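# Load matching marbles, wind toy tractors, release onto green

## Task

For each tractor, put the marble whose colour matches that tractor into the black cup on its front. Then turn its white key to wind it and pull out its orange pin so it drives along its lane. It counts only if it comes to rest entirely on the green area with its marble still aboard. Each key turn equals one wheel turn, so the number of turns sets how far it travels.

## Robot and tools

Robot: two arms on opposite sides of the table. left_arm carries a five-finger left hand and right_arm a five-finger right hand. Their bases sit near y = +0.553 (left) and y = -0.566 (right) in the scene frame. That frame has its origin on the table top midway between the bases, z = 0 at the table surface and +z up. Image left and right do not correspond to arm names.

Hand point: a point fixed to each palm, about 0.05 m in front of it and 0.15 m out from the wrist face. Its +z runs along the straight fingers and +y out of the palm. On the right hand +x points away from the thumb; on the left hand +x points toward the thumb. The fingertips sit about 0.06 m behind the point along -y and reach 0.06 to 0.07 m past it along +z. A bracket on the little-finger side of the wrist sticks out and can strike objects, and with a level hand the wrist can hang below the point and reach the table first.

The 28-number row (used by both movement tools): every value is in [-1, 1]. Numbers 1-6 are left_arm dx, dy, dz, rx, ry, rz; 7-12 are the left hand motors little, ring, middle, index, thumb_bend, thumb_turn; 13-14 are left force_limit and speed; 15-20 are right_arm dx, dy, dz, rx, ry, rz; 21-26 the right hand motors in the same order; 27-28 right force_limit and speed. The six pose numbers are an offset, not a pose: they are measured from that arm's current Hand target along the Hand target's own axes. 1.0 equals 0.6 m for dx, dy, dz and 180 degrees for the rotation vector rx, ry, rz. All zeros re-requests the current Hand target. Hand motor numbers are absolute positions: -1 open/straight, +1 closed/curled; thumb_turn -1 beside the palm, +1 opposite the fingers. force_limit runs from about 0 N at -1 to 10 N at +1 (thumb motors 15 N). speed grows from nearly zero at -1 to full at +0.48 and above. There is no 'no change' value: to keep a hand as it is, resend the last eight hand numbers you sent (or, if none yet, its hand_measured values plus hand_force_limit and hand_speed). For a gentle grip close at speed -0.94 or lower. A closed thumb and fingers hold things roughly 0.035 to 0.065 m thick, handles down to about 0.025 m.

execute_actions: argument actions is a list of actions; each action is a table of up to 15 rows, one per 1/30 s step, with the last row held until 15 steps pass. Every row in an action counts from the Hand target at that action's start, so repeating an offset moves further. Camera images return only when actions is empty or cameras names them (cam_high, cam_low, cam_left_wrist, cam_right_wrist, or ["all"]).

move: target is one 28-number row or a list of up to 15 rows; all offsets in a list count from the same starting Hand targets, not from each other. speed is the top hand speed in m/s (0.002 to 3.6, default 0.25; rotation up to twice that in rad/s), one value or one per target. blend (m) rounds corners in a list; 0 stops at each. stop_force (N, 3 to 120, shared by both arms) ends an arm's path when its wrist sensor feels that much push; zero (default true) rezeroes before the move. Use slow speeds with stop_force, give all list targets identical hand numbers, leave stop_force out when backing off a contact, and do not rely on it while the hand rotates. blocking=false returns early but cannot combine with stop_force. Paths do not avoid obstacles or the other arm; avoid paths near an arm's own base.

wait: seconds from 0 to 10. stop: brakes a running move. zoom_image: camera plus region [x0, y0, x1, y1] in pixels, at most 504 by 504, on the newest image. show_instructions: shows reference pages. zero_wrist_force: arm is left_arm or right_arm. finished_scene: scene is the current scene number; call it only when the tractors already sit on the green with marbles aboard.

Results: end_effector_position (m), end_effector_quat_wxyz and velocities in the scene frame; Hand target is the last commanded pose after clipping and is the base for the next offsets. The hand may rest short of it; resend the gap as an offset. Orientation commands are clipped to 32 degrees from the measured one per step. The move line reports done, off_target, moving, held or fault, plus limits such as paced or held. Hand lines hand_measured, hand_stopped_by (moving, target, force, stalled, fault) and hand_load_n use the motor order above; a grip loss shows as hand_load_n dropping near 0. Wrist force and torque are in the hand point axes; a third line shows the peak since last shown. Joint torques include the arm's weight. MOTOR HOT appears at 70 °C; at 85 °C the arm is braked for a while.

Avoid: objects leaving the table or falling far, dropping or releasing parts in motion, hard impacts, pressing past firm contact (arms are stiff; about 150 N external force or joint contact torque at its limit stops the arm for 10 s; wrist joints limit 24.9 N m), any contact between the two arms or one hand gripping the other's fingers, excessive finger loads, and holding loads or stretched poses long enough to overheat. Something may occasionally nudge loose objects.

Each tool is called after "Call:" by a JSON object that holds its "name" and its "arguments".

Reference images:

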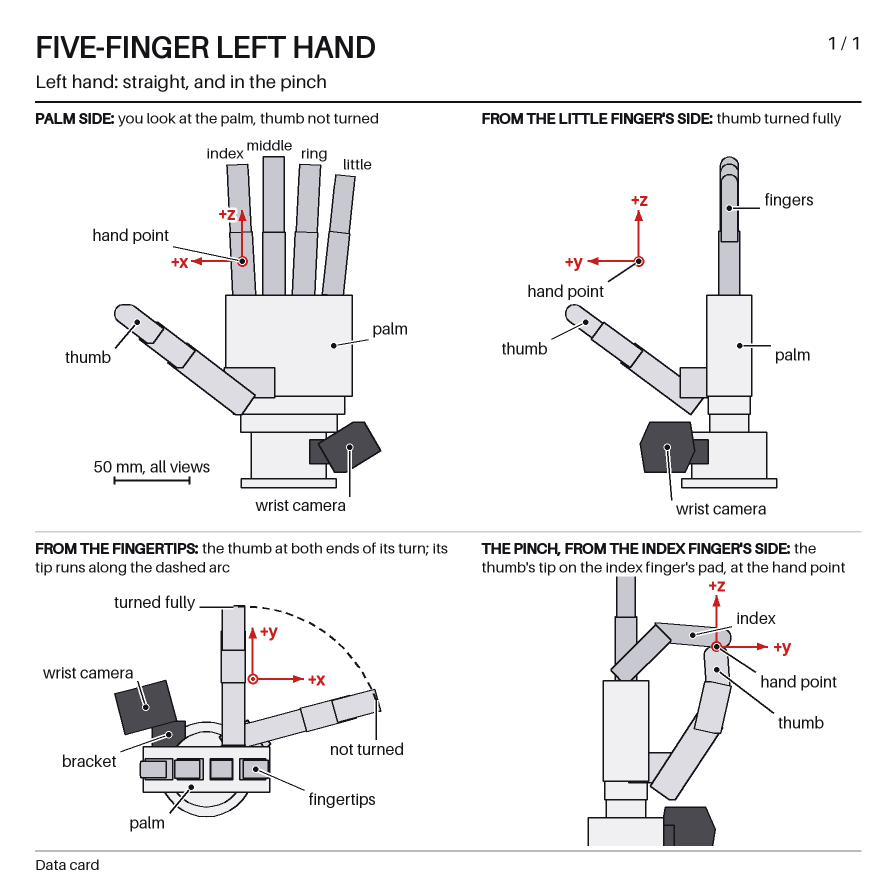

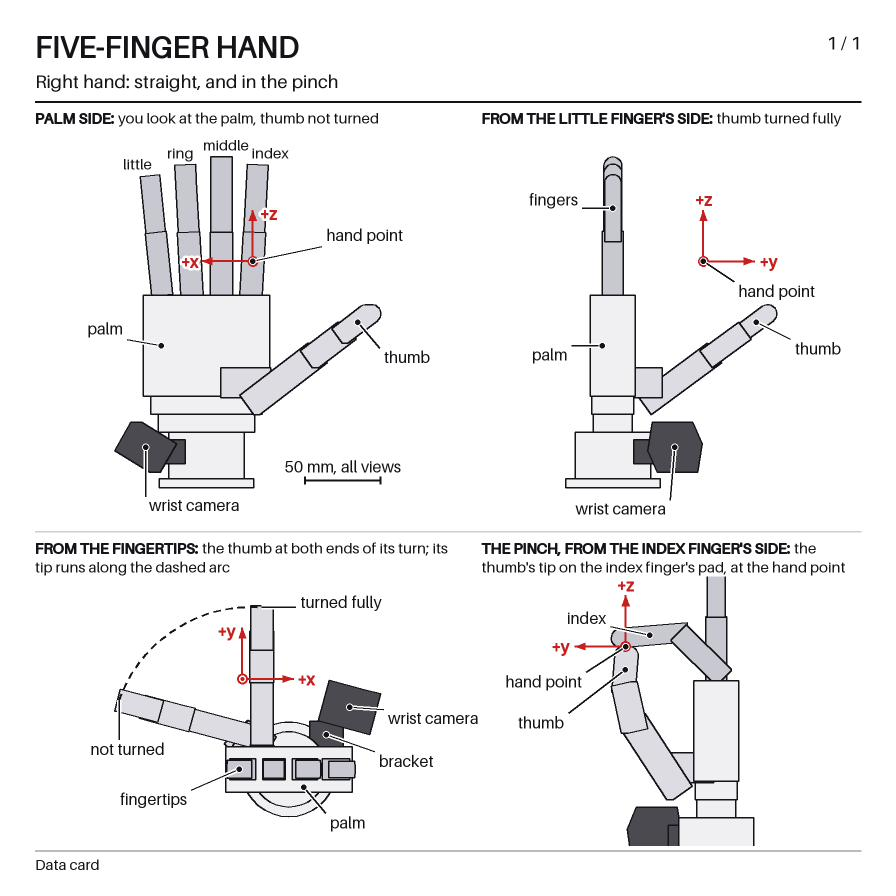

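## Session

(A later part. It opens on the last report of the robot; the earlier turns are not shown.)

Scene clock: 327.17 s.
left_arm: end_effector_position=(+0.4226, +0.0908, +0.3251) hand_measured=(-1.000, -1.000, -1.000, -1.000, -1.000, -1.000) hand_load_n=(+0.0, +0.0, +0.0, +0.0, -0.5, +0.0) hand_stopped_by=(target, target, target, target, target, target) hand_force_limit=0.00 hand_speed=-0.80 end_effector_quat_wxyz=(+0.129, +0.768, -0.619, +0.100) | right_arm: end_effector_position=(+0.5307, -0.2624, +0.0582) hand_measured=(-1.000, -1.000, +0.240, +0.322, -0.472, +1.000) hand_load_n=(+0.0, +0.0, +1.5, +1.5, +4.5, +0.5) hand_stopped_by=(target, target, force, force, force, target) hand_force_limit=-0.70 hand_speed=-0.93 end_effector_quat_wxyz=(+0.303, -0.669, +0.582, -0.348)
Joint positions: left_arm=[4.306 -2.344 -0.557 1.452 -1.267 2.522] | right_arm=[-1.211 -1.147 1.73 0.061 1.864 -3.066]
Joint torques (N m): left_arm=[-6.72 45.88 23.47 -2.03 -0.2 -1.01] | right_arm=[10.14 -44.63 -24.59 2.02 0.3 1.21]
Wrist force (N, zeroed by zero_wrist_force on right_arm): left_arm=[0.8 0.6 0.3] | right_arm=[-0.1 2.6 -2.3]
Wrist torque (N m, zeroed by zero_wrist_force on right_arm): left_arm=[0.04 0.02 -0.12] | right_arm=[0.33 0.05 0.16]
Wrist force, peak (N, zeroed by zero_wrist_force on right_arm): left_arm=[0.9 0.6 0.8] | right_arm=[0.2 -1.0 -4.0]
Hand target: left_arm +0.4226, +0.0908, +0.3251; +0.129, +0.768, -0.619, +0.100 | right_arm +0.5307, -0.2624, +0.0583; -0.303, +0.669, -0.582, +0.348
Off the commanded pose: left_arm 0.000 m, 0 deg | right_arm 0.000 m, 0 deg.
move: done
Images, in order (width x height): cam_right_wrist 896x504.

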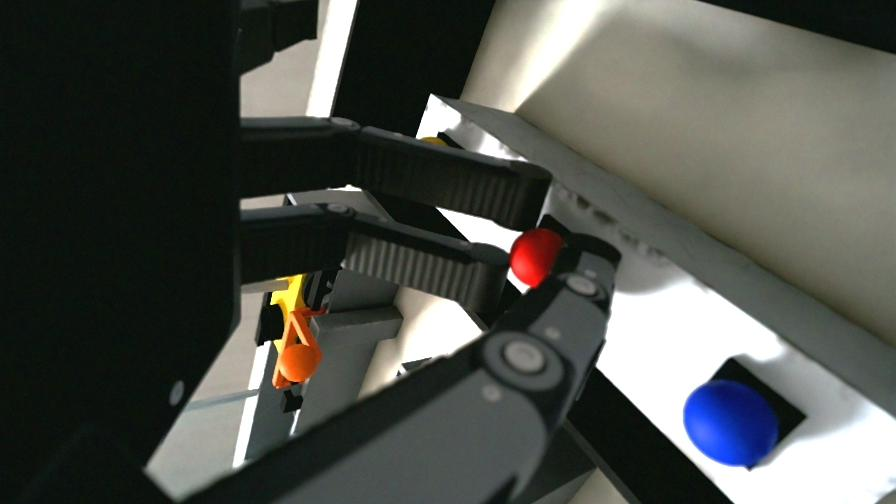

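Call:
{"name": "move", "arguments": {"target": [[0,0,0,0,0,0,-1,-1,-1,-1,-1,-1,0,-0.8,0,0,0,0,0,0,-1,-1,0.28,0.37,-0.22,1,-0.5,-0.95],[0,0,0,0,0,0,-1,-1,-1,-1,-1,-1,0,-0.8,0.0028,-0.0203,-0.0144,0,0,0,-1,-1,0.28,0.37,-0.22,1,-0.5,-0.95]], "speed": 0.02, "cameras": ["cam_right_wrist"]}}

Call:
{"name": "zoom_image", "arguments": {"camera": "cam_right_wrist", "region": [440, 160, 680, 400]}}

Scene clock: 331.57 s.
left_arm: end_effector_position=(+0.4226, +0.0908, +0.3251) hand_measured=(-1.000, -1.000, -1.000, -1.000, -1.000, -1.000) hand_load_n=(+0.0, +0.0, +0.0, +0.0, +0.0, -0.5) hand_stopped_by=(target, target, target, target, target, target) hand_force_limit=0.00 hand_speed=-0.80 end_effector_quat_wxyz=(+0.129, +0.768, -0.619, +0.100) | right_arm: end_effector_position=(+0.5307, -0.2624, +0.0732) hand_measured=(-1.000, -1.000, +0.248, +0.334, -0.472, +1.000) hand_load_n=(+0.0, -0.5, +2.0, +3.0, +8.0, +0.0) hand_stopped_by=(target, target, force, force, force, target) hand_force_limit=-0.50 hand_speed=-0.95 end_effector_quat_wxyz=(+0.303, -0.669, +0.582, -0.348)
Joint positions: left_arm=[4.306 -2.344 -0.557 1.452 -1.267 2.522] | right_arm=[-1.211 -1.166 1.714 0.096 1.865 -3.066]
Joint torques (N m): left_arm=[-5.89 46.39 23.57 -1.94 -0.13 -0.91] | right_arm=[9.04 -46.91 -27.35 1.33 2.14 1.22]
Wrist force (N, zeroed by zero_wrist_force on right_arm): left_arm=[0.7 0.4 0.7] | right_arm=[0.0 2.7 -2.5]
Wrist torque (N m, zeroed by zero_wrist_force on right_arm): left_arm=[-0.01 0.05 -0.12] | right_arm=[0.33 0.03 0.16]
Wrist force, peak (N, zeroed by zero_wrist_force on right_arm): left_arm=[0.8 0.7 0.6] | right_arm=[0.0 2.7 -2.5]
Hand target: left_arm +0.4226, +0.0908, +0.3251; +0.129, +0.768, -0.619, +0.100 | right_arm +0.5307, -0.2624, +0.0733; -0.303, +0.669, -0.582, +0.348
Off the commanded pose: left_arm 0.000 m, 0 deg | right_arm 0.000 m, 0 deg.
move: done
Images, in order (width x height): cam_right_wrist 896x504.

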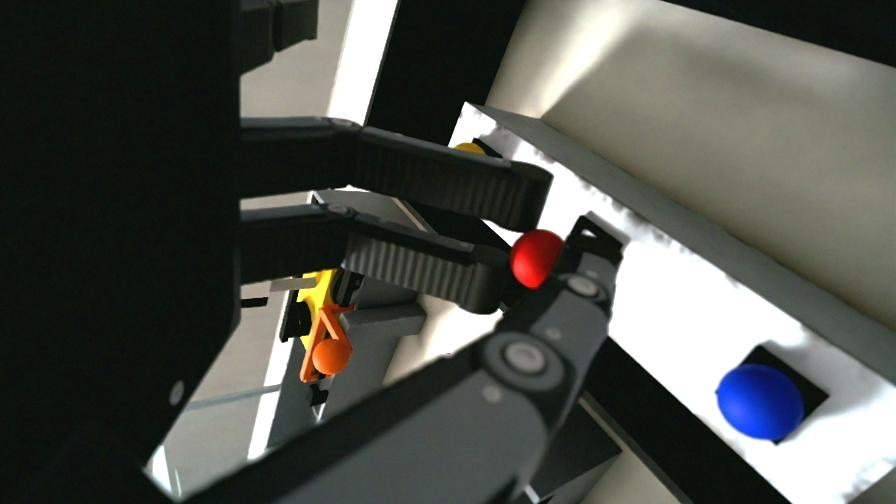

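Scaled by 2.100.

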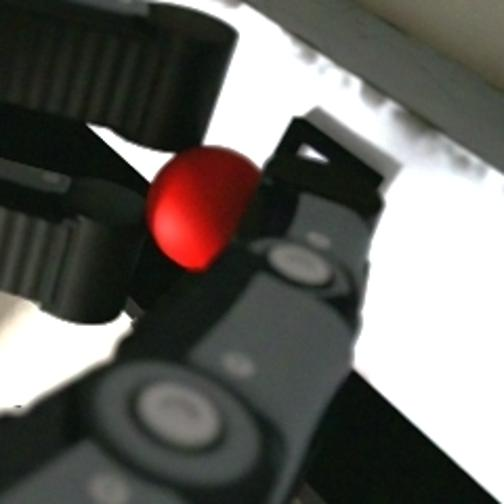

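Call:
{"name": "move", "arguments": {"target": [[0,0,0,0,0,0,-1,-1,-1,-1,-1,-1,0,-0.8,0.0165,-0.1176,-0.0832,0,0,0,-1,-1,0.28,0.37,-0.22,1,-0.5,-0.95],[0,0,0,0,0,0,-1,-1,-1,-1,-1,-1,0,-0.8,-0.235,-0.0157,-0.2765,0.0348,-0.2478,-0.1754,-1,-1,0.28,0.37,-0.22,1,-0.5,-0.95]], "speed": 0.15, "blend": 0.02, "cameras": ["cam_high","cam_left_wrist","cam_right_wrist"]}}

Call:
{"name": "zoom_image", "arguments": {"camera": "cam_right_wrist", "region": [440, 160, 680, 400]}}

Scene clock: 337.20 s.
left_arm: end_effector_position=(+0.4226, +0.0908, +0.3251) hand_measured=(-1.000, -1.000, -1.000, -1.000, -1.000, -1.000) hand_load_n=(+0.0, +0.0, +0.0, +0.0, +0.0, +0.0) hand_stopped_by=(target, target, target, target, target, target) hand_force_limit=0.00 hand_speed=-0.80 end_effector_quat_wxyz=(+0.129, +0.768, -0.619, +0.100) | right_arm: end_effector_position=(+0.3890, -0.1215, +0.1603) hand_measured=(-1.000, -1.000, +0.248, +0.334, -0.472, +1.000) hand_load_n=(+0.0, +0.0, +2.5, +3.0, +8.0, +0.5) hand_stopped_by=(target, target, force, force, force, target) hand_force_limit=-0.50 hand_speed=-0.95 end_effector_quat_wxyz=(+0.430, -0.862, +0.207, -0.169)
Joint positions: left_arm=[4.306 -2.344 -0.557 1.452 -1.267 2.522] | right_arm=[-1.137 -1.319 1.685 0.314 1.149 -3.6]
Joint torques (N m): left_arm=[-6.49 46.08 23.71 -1.89 -0.15 -1.02] | right_arm=[9.41 -14.3 -25.96 2.01 -2.41 -1.18]
Wrist force (N, zeroed by zero_wrist_force on right_arm): left_arm=[0.8 0.6 0.3] | right_arm=[-0.3 2.6 -2.3]
Wrist torque (N m, zeroed by zero_wrist_force on right_arm): left_arm=[0.05 0.04 -0.13] | right_arm=[0.30 0.06 0.20]
Wrist force, peak (N, zeroed by zero_wrist_force on right_arm): left_arm=[1.0 0.6 0.5] | right_arm=[-0.3 3.0 -2.5]
Hand target: left_arm +0.4226, +0.0908, +0.3251; +0.129, +0.768, -0.619, +0.100 | right_arm +0.3890, -0.1215, +0.1603; -0.430, +0.862, -0.207, +0.169
Off the commanded pose: left_arm 0.000 m, 0 deg | right_arm 0.000 m, 0 deg.
move: done
Images, in order (width x height): cam_high 896x504, cam_left_wrist 896x504, cam_right_wrist 896x504.

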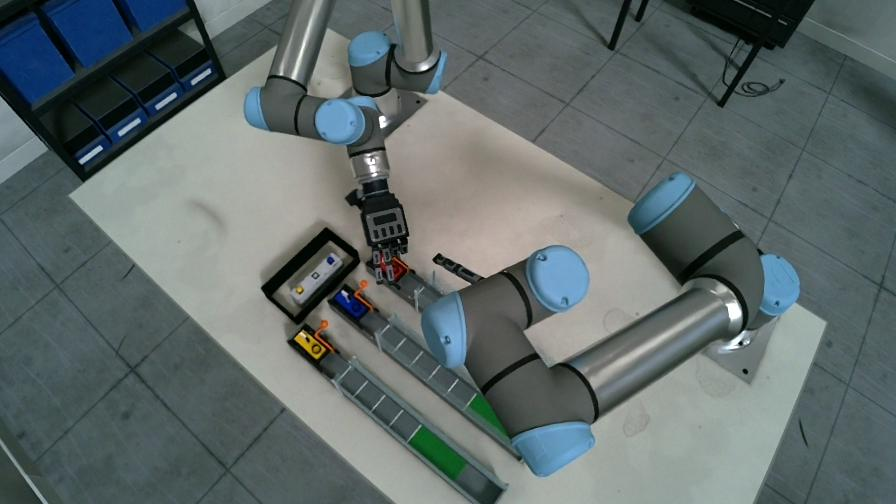

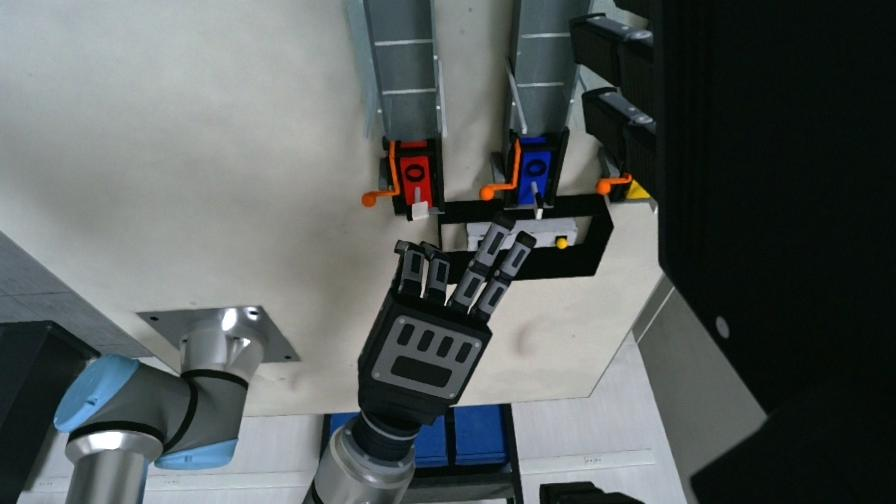

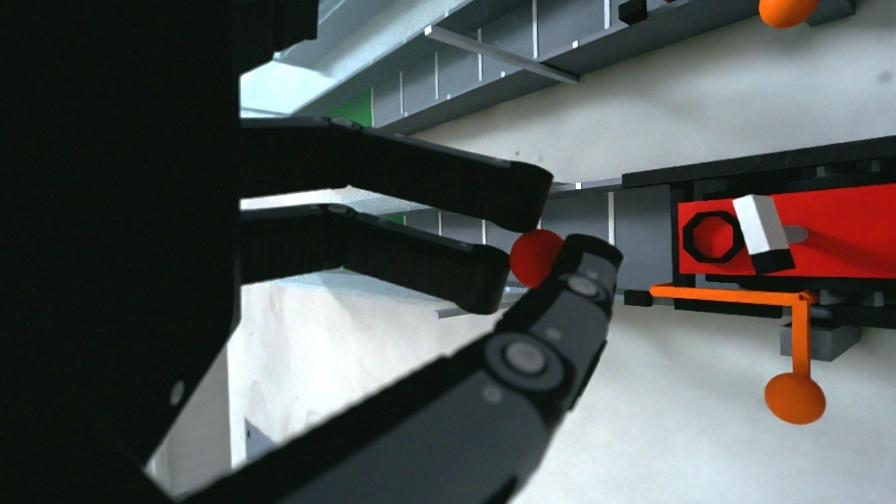

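Scaled by 2.100.

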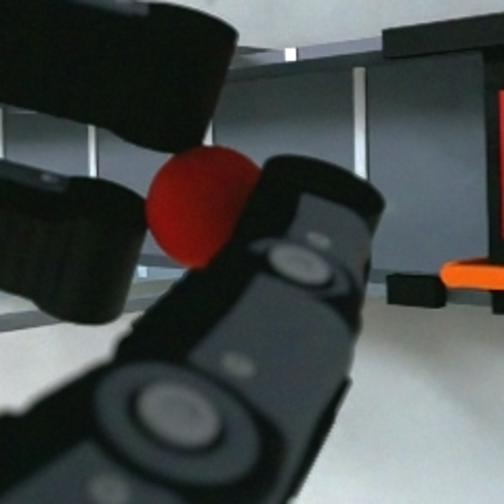

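Call:
{"name": "move", "arguments": {"target": [0,0,0,0,0,0,-1,-1,-1,-1,-1,-1,0,-0.8,-0.0006,0.0759,0.0531,0,0,0,-1,-1,0.28,0.37,-0.22,1,-0.5,-0.95], "speed": 0.08, "cameras": ["cam_high","cam_left_wrist","cam_right_wrist"]}}

Call:
{"name": "zoom_image", "arguments": {"camera": "cam_right_wrist", "region": [480, 160, 720, 400]}}

Call:
{"name": "zoom_image", "arguments": {"camera": "cam_left_wrist", "region": [355, 125, 475, 245]}}

Scene clock: 339.73 s.
left_arm: end_effector_position=(+0.4226, +0.0908, +0.3251) hand_measured=(-1.000, -1.000, -1.000, -1.000, -1.000, -1.000) hand_load_n=(+0.0, +0.0, +0.5, +0.0, +0.0, +0.0) hand_stopped_by=(target, target, target, target, target, target) hand_force_limit=0.00 hand_speed=-0.80 end_effector_quat_wxyz=(+0.129, +0.768, -0.619, +0.100) | right_arm: end_effector_position=(+0.3940, -0.1247, +0.1051) hand_measured=(-1.000, -1.000, +0.248, +0.334, -0.472, +1.000) hand_load_n=(+0.0, +0.0, +2.0, +3.0, +8.0, +0.5) hand_stopped_by=(target, target, force, force, force, target) hand_force_limit=-0.50 hand_speed=-0.95 end_effector_quat_wxyz=(+0.430, -0.862, +0.207, -0.169)
Joint positions: left_arm=[4.306 -2.344 -0.557 1.452 -1.267 2.522] | right_arm=[-1.149 -1.26 1.762 0.181 1.139 -3.609]
Joint torques (N m): left_arm=[-5.65 45.98 22.98 -1.85 -0.11 -1] | right_arm=[-8.95 -18.1 -12.44 -1.08 -2.15 -1.6]
Wrist force (N, zeroed by zero_wrist_force on right_arm): left_arm=[0.8 0.5 0.3] | right_arm=[-0.3 2.7 -2.5]
Wrist torque (N m, zeroed by zero_wrist_force on right_arm): left_arm=[0.02 0.03 -0.12] | right_arm=[0.33 0.07 0.20]
Wrist force, peak (N, zeroed by zero_wrist_force on right_arm): left_arm=[1.0 0.6 0.5] | right_arm=[-0.4 3.0 -2.4]
Hand target: left_arm +0.4226, +0.0908, +0.3251; +0.129, +0.768, -0.619, +0.100 | right_arm +0.3940, -0.1247, +0.1050; -0.430, +0.862, -0.207, +0.169
Off the commanded pose: left_arm 0.000 m, 0 deg | right_arm 0.000 m, 0 deg.
move: done
Images, in order (width x height): cam_high 896x504, cam_left_wrist 896x504, cam_right_wrist 896x504.

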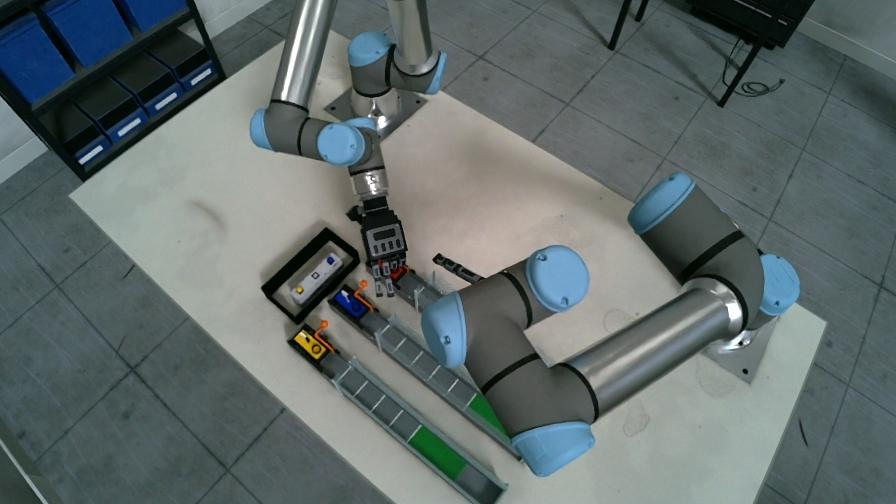

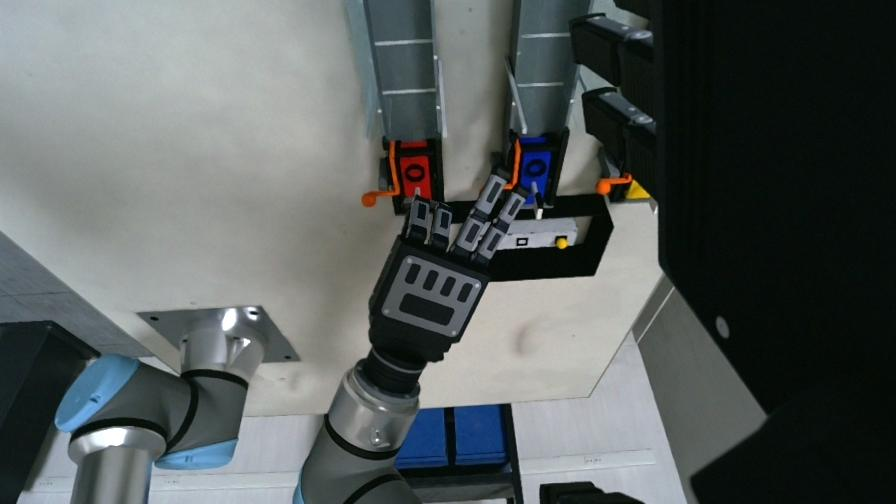

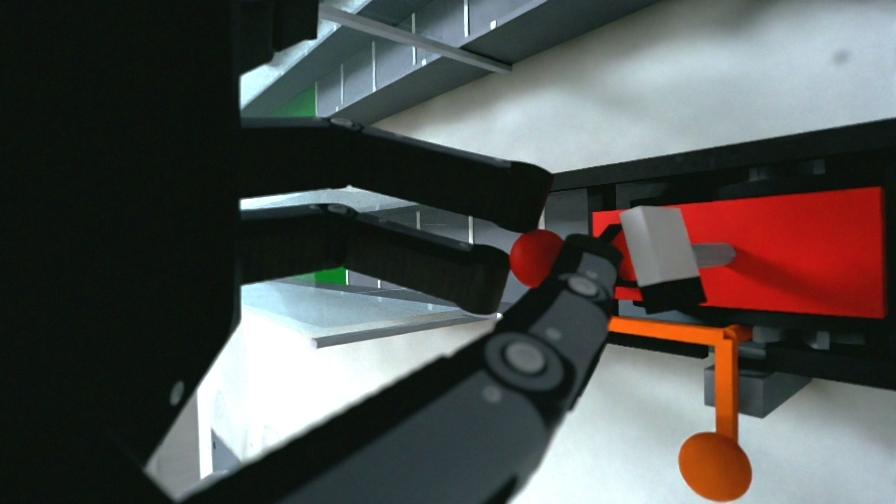

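Scaled by 2.100.

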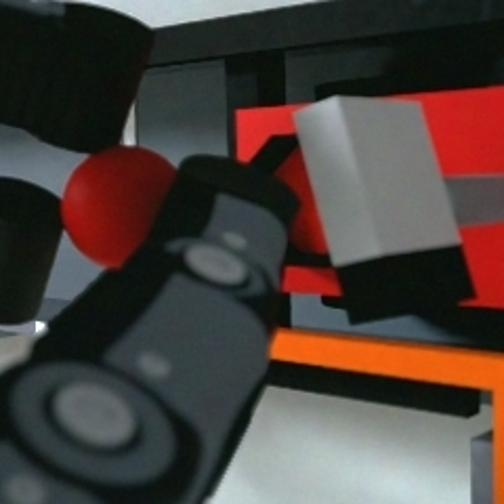

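Scaled by 4.200.

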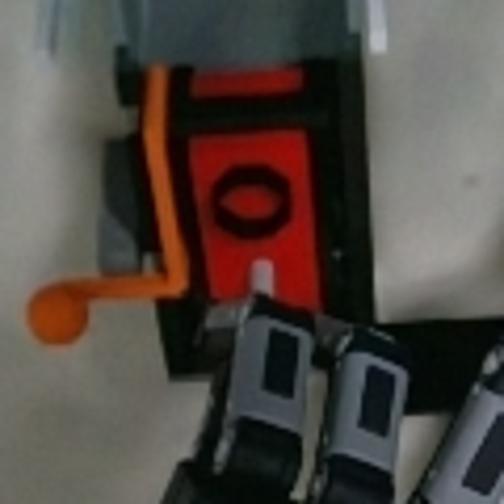

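Call:
{"name": "move", "arguments": {"target": [0,0,0,0,0,0,-1,-1,-1,-1,-1,-1,0,-0.8,0.02,-0.0287,-0.0137,-0.0177,0.1262,0.0893,-1,-1,0.28,0.37,-0.22,1,-0.5,-0.95], "speed": 0.1, "cameras": ["cam_left_wrist","cam_right_wrist"]}}

Call:
{"name": "zoom_image", "arguments": {"camera": "cam_right_wrist", "region": [480, 120, 760, 400]}}

Call:
{"name": "zoom_image", "arguments": {"camera": "cam_left_wrist", "region": [355, 125, 475, 245]}}

Scene clock: 346.87 s.
left_arm: end_effector_position=(+0.4226, +0.0908, +0.3251) hand_measured=(-1.000, -1.000, -1.000, -1.000, -1.000, -1.000) hand_load_n=(+0.0, +0.0, +0.0, +0.0, +0.0, +0.0) hand_stopped_by=(target, target, target, target, target, target) hand_force_limit=0.00 hand_speed=-0.80 end_effector_quat_wxyz=(+0.129, +0.768, -0.619, +0.100) | right_arm: end_effector_position=(+0.4041, -0.1269, +0.1250) hand_measured=(-1.000, -1.000, +0.248, +0.334, -0.472, +1.000) hand_load_n=(+0.0, +0.0, +2.0, +3.0, +8.0, +0.5) hand_stopped_by=(target, target, force, force, force, target) hand_force_limit=-0.50 hand_speed=-0.95 end_effector_quat_wxyz=(+0.376, -0.787, +0.410, -0.268)
Joint positions: left_arm=[4.306 -2.344 -0.557 1.452 -1.267 2.522] | right_arm=[-0.978 -1.29 1.734 0.171 1.672 -3.209]
Joint torques (N m): left_arm=[-5.36 46.88 22.95 -1.74 -0.06 -1.03] | right_arm=[8.44 -15.05 -25.4 1.77 1.59 1.25]
Wrist force (N, zeroed by zero_wrist_force on right_arm): left_arm=[0.8 0.5 0.5] | right_arm=[-0.3 2.9 -2.4]
Wrist torque (N m, zeroed by zero_wrist_force on right_arm): left_arm=[0.02 0.04 -0.11] | right_arm=[0.35 0.08 0.09]
Wrist force, peak (N, zeroed by zero_wrist_force on right_arm): left_arm=[1.1 0.5 0.4] | right_arm=[-0.3 2.9 -2.6]
Hand target: left_arm +0.4226, +0.0908, +0.3251; +0.129, +0.768, -0.619, +0.100 | right_arm +0.4041, -0.1269, +0.1250; -0.376, +0.787, -0.410, +0.268
Off the commanded pose: left_arm 0.000 m, 0 deg | right_arm 0.000 m, 0 deg.
move: done
Images, in order (width x height): cam_left_wrist 896x504, cam_right_wrist 896x504.

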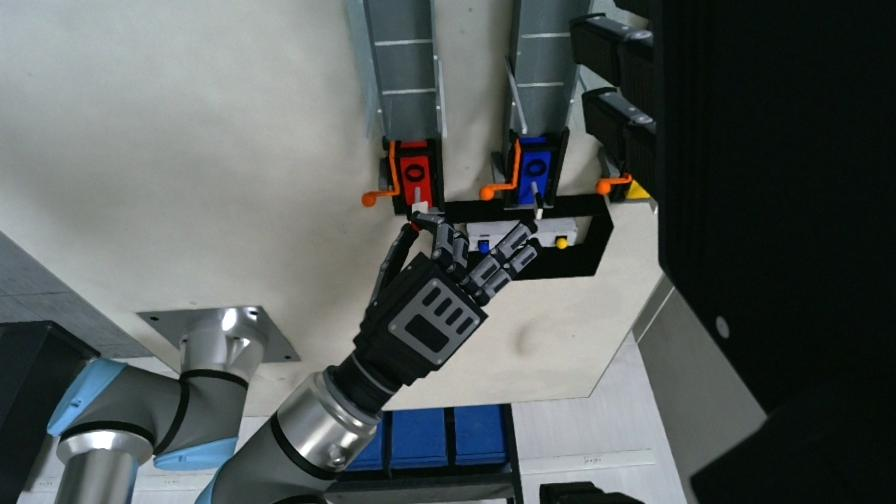

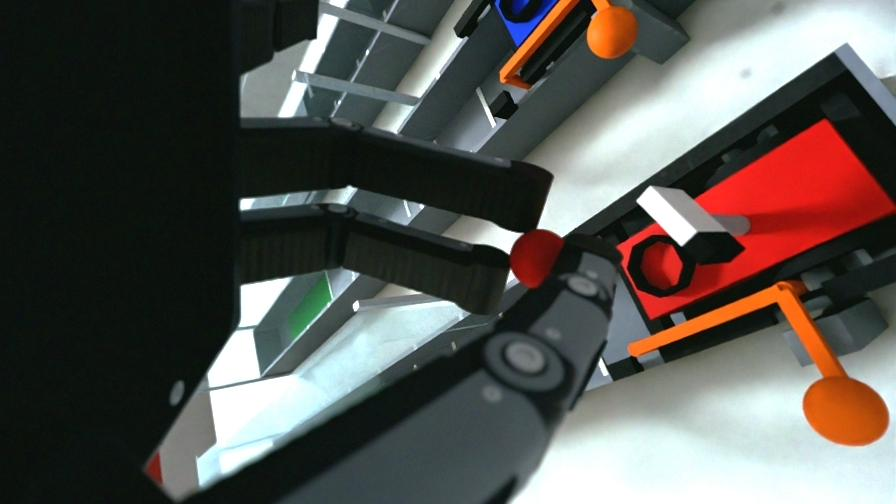

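Scaled by 1.800.

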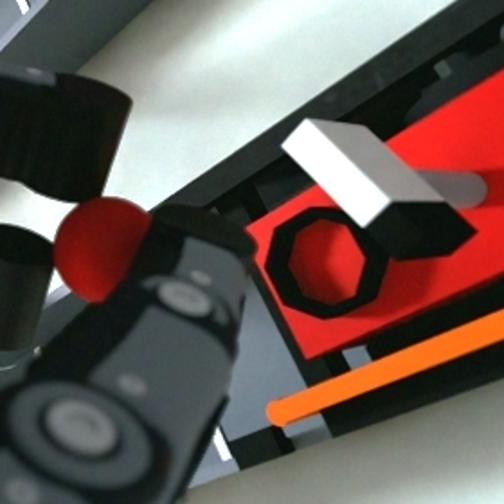

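Scaled by 4.200.

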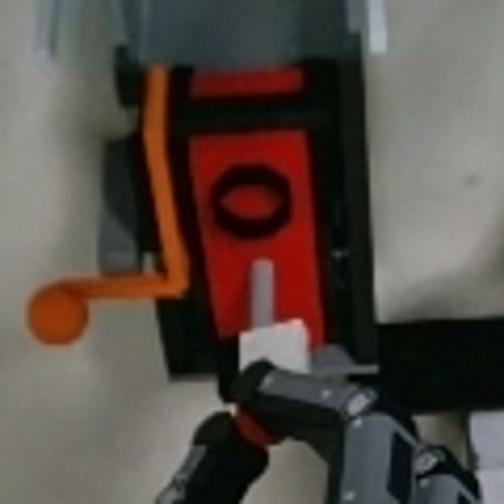

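Call:
{"name": "move", "arguments": {"target": [0,0,0,0,0,0,-1,-1,-1,-1,-1,-1,0,-0.8,-0.0087,0.0445,0.0225,0,0,0,-1,-1,0.28,0.37,-0.22,1,-0.5,-0.95], "speed": 0.06, "cameras": ["cam_left_wrist","cam_right_wrist"]}}

Call:
{"name": "zoom_image", "arguments": {"camera": "cam_right_wrist", "region": [480, 120, 760, 400]}}

Call:
{"name": "zoom_image", "arguments": {"camera": "cam_left_wrist", "region": [355, 125, 475, 245]}}

Scene clock: 349.37 s.
left_arm: end_effector_position=(+0.4226, +0.0908, +0.3251) hand_measured=(-1.000, -1.000, -1.000, -1.000, -1.000, -1.000) hand_load_n=(+0.0, +0.0, -0.5, +0.0, +0.0, +0.0) hand_stopped_by=(target, target, target, target, target, target) hand_force_limit=0.00 hand_speed=-0.80 end_effector_quat_wxyz=(+0.129, +0.768, -0.619, +0.100) | right_arm: end_effector_position=(+0.3994, -0.1276, +0.0951) hand_measured=(-1.000, -1.000, +0.248, +0.334, -0.472, +1.000) hand_load_n=(+0.0, +0.0, +2.5, +3.0, +8.0, +0.0) hand_stopped_by=(target, target, force, force, force, target) hand_force_limit=-0.50 hand_speed=-0.95 end_effector_quat_wxyz=(+0.376, -0.787, +0.410, -0.268)
Joint positions: left_arm=[4.306 -2.344 -0.557 1.452 -1.267 2.522] | right_arm=[-0.973 -1.265 1.786 0.094 1.676 -3.206]
Joint torques (N m): left_arm=[-5.04 46.73 22.6 -1.78 0.01 -0.99] | right_arm=[8.55 -17.12 -11.62 -1.33 1.86 1.38]
Wrist force (N, zeroed by zero_wrist_force on right_arm): left_arm=[0.8 0.7 0.2] | right_arm=[-0.3 2.7 -2.2]
Wrist torque (N m, zeroed by zero_wrist_force on right_arm): left_arm=[0.05 0.03 -0.12] | right_arm=[0.31 0.07 0.09]
Wrist force, peak (N, zeroed by zero_wrist_force on right_arm): left_arm=[0.9 0.7 0.6] | right_arm=[-0.1 3.3 -2.1]
Hand target: left_arm +0.4226, +0.0908, +0.3251; +0.129, +0.768, -0.619, +0.100 | right_arm +0.3994, -0.1276, +0.0951; -0.376, +0.787, -0.410, +0.268
Off the commanded pose: left_arm 0.000 m, 0 deg | right_arm 0.000 m, 0 deg.
move: done
Images, in order (width x height): cam_left_wrist 896x504, cam_right_wrist 896x504.

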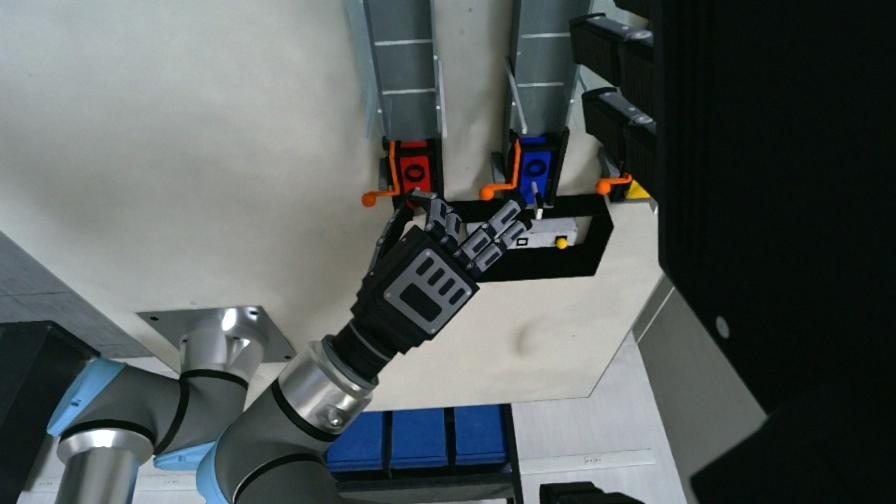

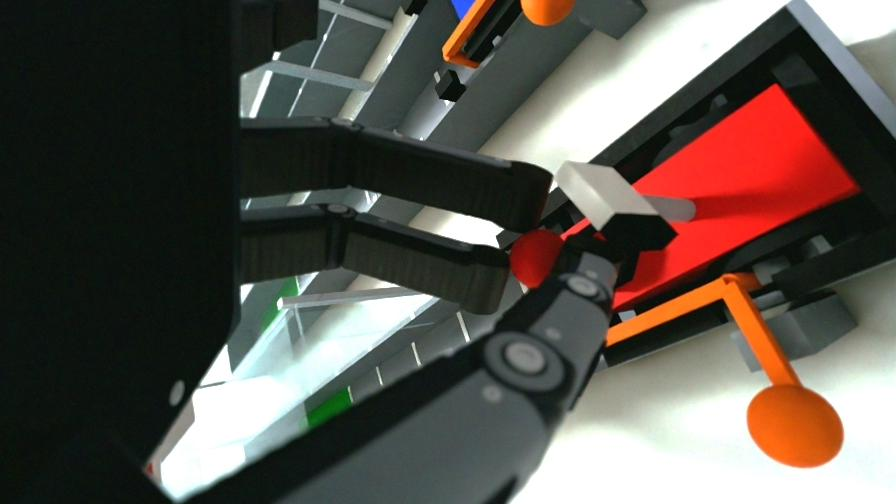

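Scaled by 1.800.

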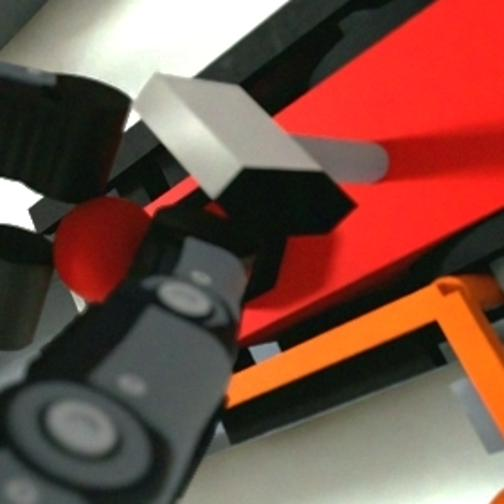

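Scaled by 4.200.

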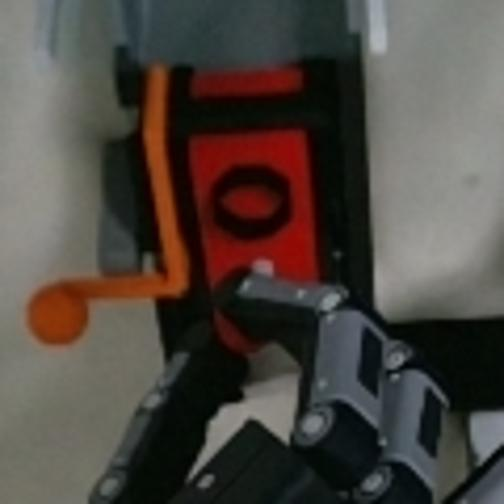

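Call:
{"name": "wait", "arguments": {"seconds": 0.1, "cameras": ["cam_high"]}}

Call:
{"name": "zoom_image", "arguments": {"camera": "cam_high", "region": [360, 225, 420, 285]}}

Scene clock: 352.27 s.
left_arm: end_effector_position=(+0.4226, +0.0908, +0.3251) hand_measured=(-1.000, -1.000, -1.000, -1.000, -1.000, -1.000) hand_load_n=(+0.0, +0.0, +0.0, +0.0, +0.0, +0.0) hand_stopped_by=(target, target, target, target, target, target) hand_force_limit=0.00 hand_speed=-0.80 end_effector_quat_wxyz=(+0.129, +0.768, -0.619, +0.100) | right_arm: end_effector_position=(+0.3994, -0.1276, +0.0951) hand_measured=(-1.000, -1.000, +0.248, +0.334, -0.472, +1.000) hand_load_n=(+0.0, -0.5, +2.5, +3.5, +8.0, +0.5) hand_stopped_by=(target, target, force, force, force, target) hand_force_limit=-0.50 hand_speed=-0.95 end_effector_quat_wxyz=(+0.376, -0.787, +0.410, -0.268)
Joint positions: left_arm=[4.306 -2.344 -0.557 1.452 -1.267 2.522] | right_arm=[-0.973 -1.265 1.786 0.094 1.676 -3.206]
Joint torques (N m): left_arm=[-5.27 47.6 23.32 -1.86 -0.04 -0.87] | right_arm=[9.37 -15.64 -12.05 -1.5 1.85 1.39]
Wrist force (N, zeroed by zero_wrist_force on right_arm): left_arm=[0.8 0.5 0.5] | right_arm=[-0.3 2.9 -2.3]
Wrist torque (N m, zeroed by zero_wrist_force on right_arm): left_arm=[0.01 0.04 -0.12] | right_arm=[0.35 0.08 0.09]
Wrist force, peak (N, zeroed by zero_wrist_force on right_arm): left_arm=[0.6 0.8 0.7] | right_arm=[-0.4 2.8 -2.5]
Hand target: left_arm +0.4226, +0.0908, +0.3251; +0.129, +0.768, -0.619, +0.100 | right_arm +0.3994, -0.1276, +0.0951; -0.376, +0.787, -0.410, +0.268
Off the commanded pose: left_arm 0.000 m, 0 deg | right_arm 0.000 m, 0 deg.
wait: 0.10 s; at rest from the start
Images, in order (width x height): cam_high 896x504.

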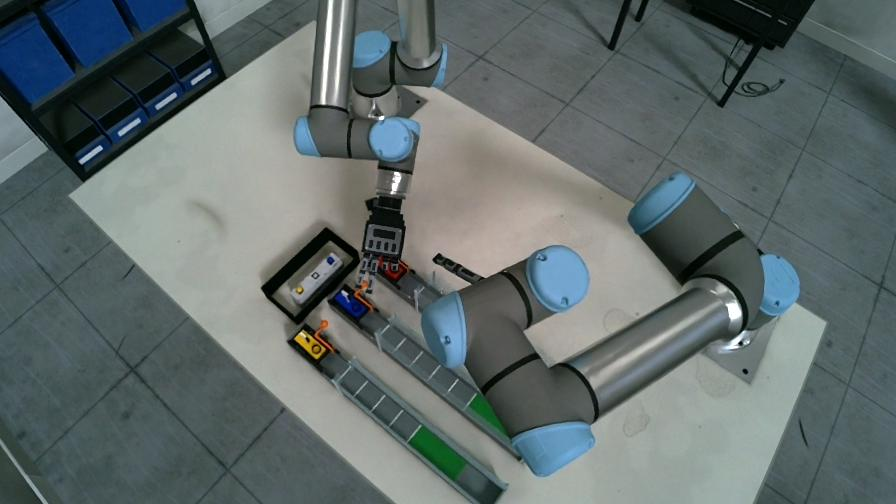

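Scaled by 8.400.

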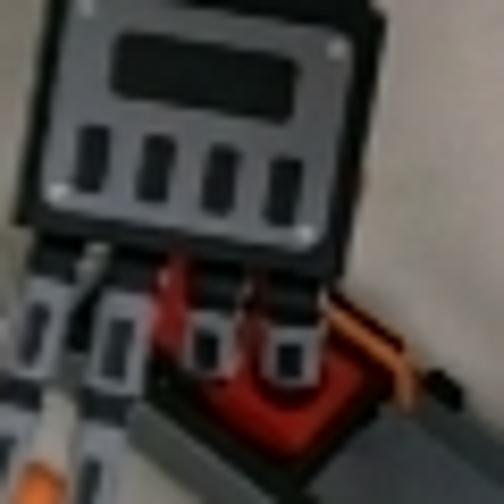

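Call:
{"name": "wait", "arguments": {"seconds": 0.1, "cameras": ["cam_right_wrist","cam_left_wrist"]}}

Call:
{"name": "zoom_image", "arguments": {"camera": "cam_right_wrist", "region": [540, 190, 660, 310]}}

Call:
{"name": "zoom_image", "arguments": {"camera": "cam_left_wrist", "region": [395, 155, 445, 215]}}

Scene clock: 354.43 s.
left_arm: end_effector_position=(+0.4226, +0.0908, +0.3251) hand_measured=(-1.000, -1.000, -1.000, -1.000, -1.000, -1.000) hand_load_n=(+0.5, +0.0, +0.0, +0.0, +0.0, +0.0) hand_stopped_by=(target, target, target, target, target, target) hand_force_limit=0.00 hand_speed=-0.80 end_effector_quat_wxyz=(+0.129, +0.768, -0.619, +0.100) | right_arm: end_effector_position=(+0.3994, -0.1276, +0.0951) hand_measured=(-1.000, -1.000, +0.248, +0.334, -0.472, +1.000) hand_load_n=(+0.0, -0.5, +2.5, +3.0, +8.0, +0.5) hand_stopped_by=(target, target, force, force, force, target) hand_force_limit=-0.50 hand_speed=-0.95 end_effector_quat_wxyz=(+0.376, -0.787, +0.410, -0.268)
Joint positions: left_arm=[4.306 -2.344 -0.557 1.452 -1.267 2.522] | right_arm=[-0.973 -1.265 1.786 0.094 1.676 -3.206]
Joint torques (N m): left_arm=[-5.29 47.11 22.53 -1.63 0.03 -1.07] | right_arm=[8.43 -16.71 -11.56 -1.43 1.75 1.36]
Wrist force (N, zeroed by zero_wrist_force on right_arm): left_arm=[0.8 0.8 0.1] | right_arm=[-0.1 2.7 -2.4]
Wrist torque (N m, zeroed by zero_wrist_force on right_arm): left_arm=[0.08 0.01 -0.12] | right_arm=[0.32 0.04 0.10]
Wrist force, peak (N, zeroed by zero_wrist_force on right_arm): left_arm=[0.8 0.5 0.7] | right_arm=[-0.2 2.9 -2.4]
Hand target: left_arm +0.4226, +0.0908, +0.3251; +0.129, +0.768, -0.619, +0.100 | right_arm +0.3994, -0.1276, +0.0951; -0.376, +0.787, -0.410, +0.268
Off the commanded pose: left_arm 0.000 m, 0 deg | right_arm 0.000 m, 0 deg.
wait: 0.10 s; at rest from the start
Images, in order (width x height): cam_left_wrist 896x504, cam_right_wrist 896x504.

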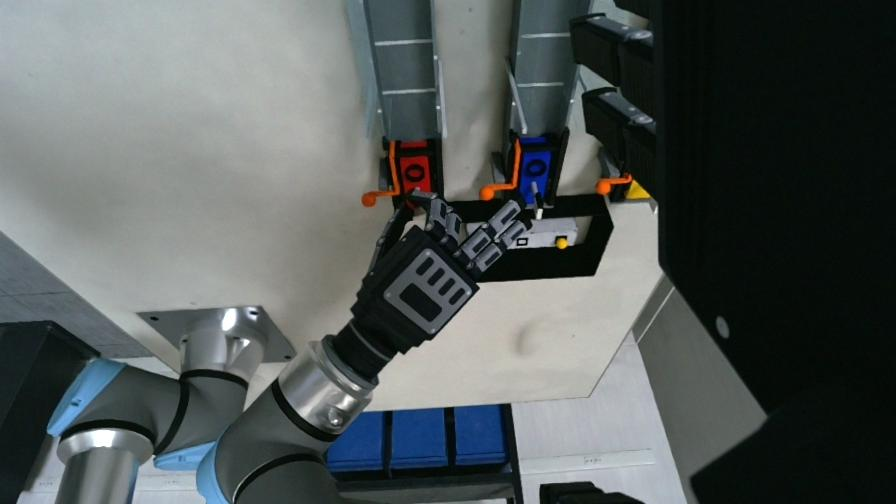

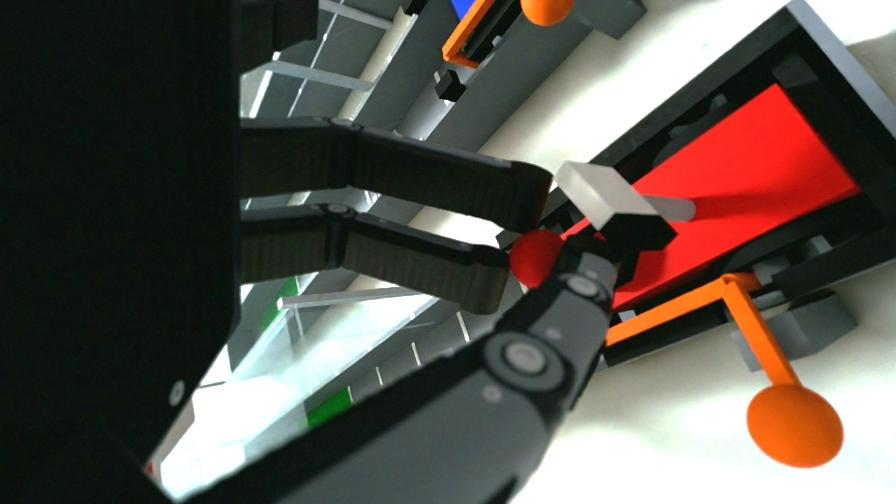

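Scaled by 4.200.

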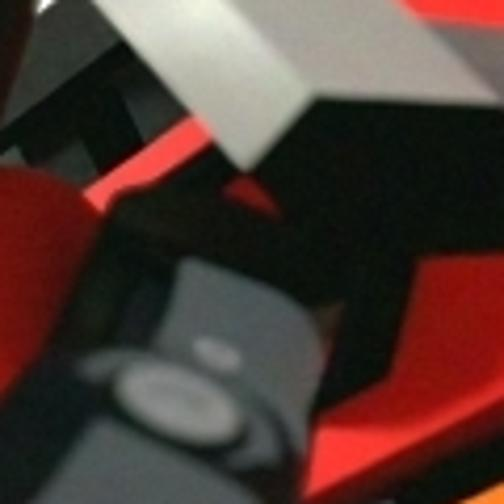

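Scaled by 8.400.

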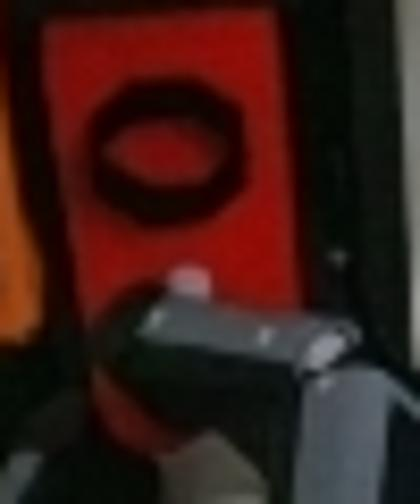

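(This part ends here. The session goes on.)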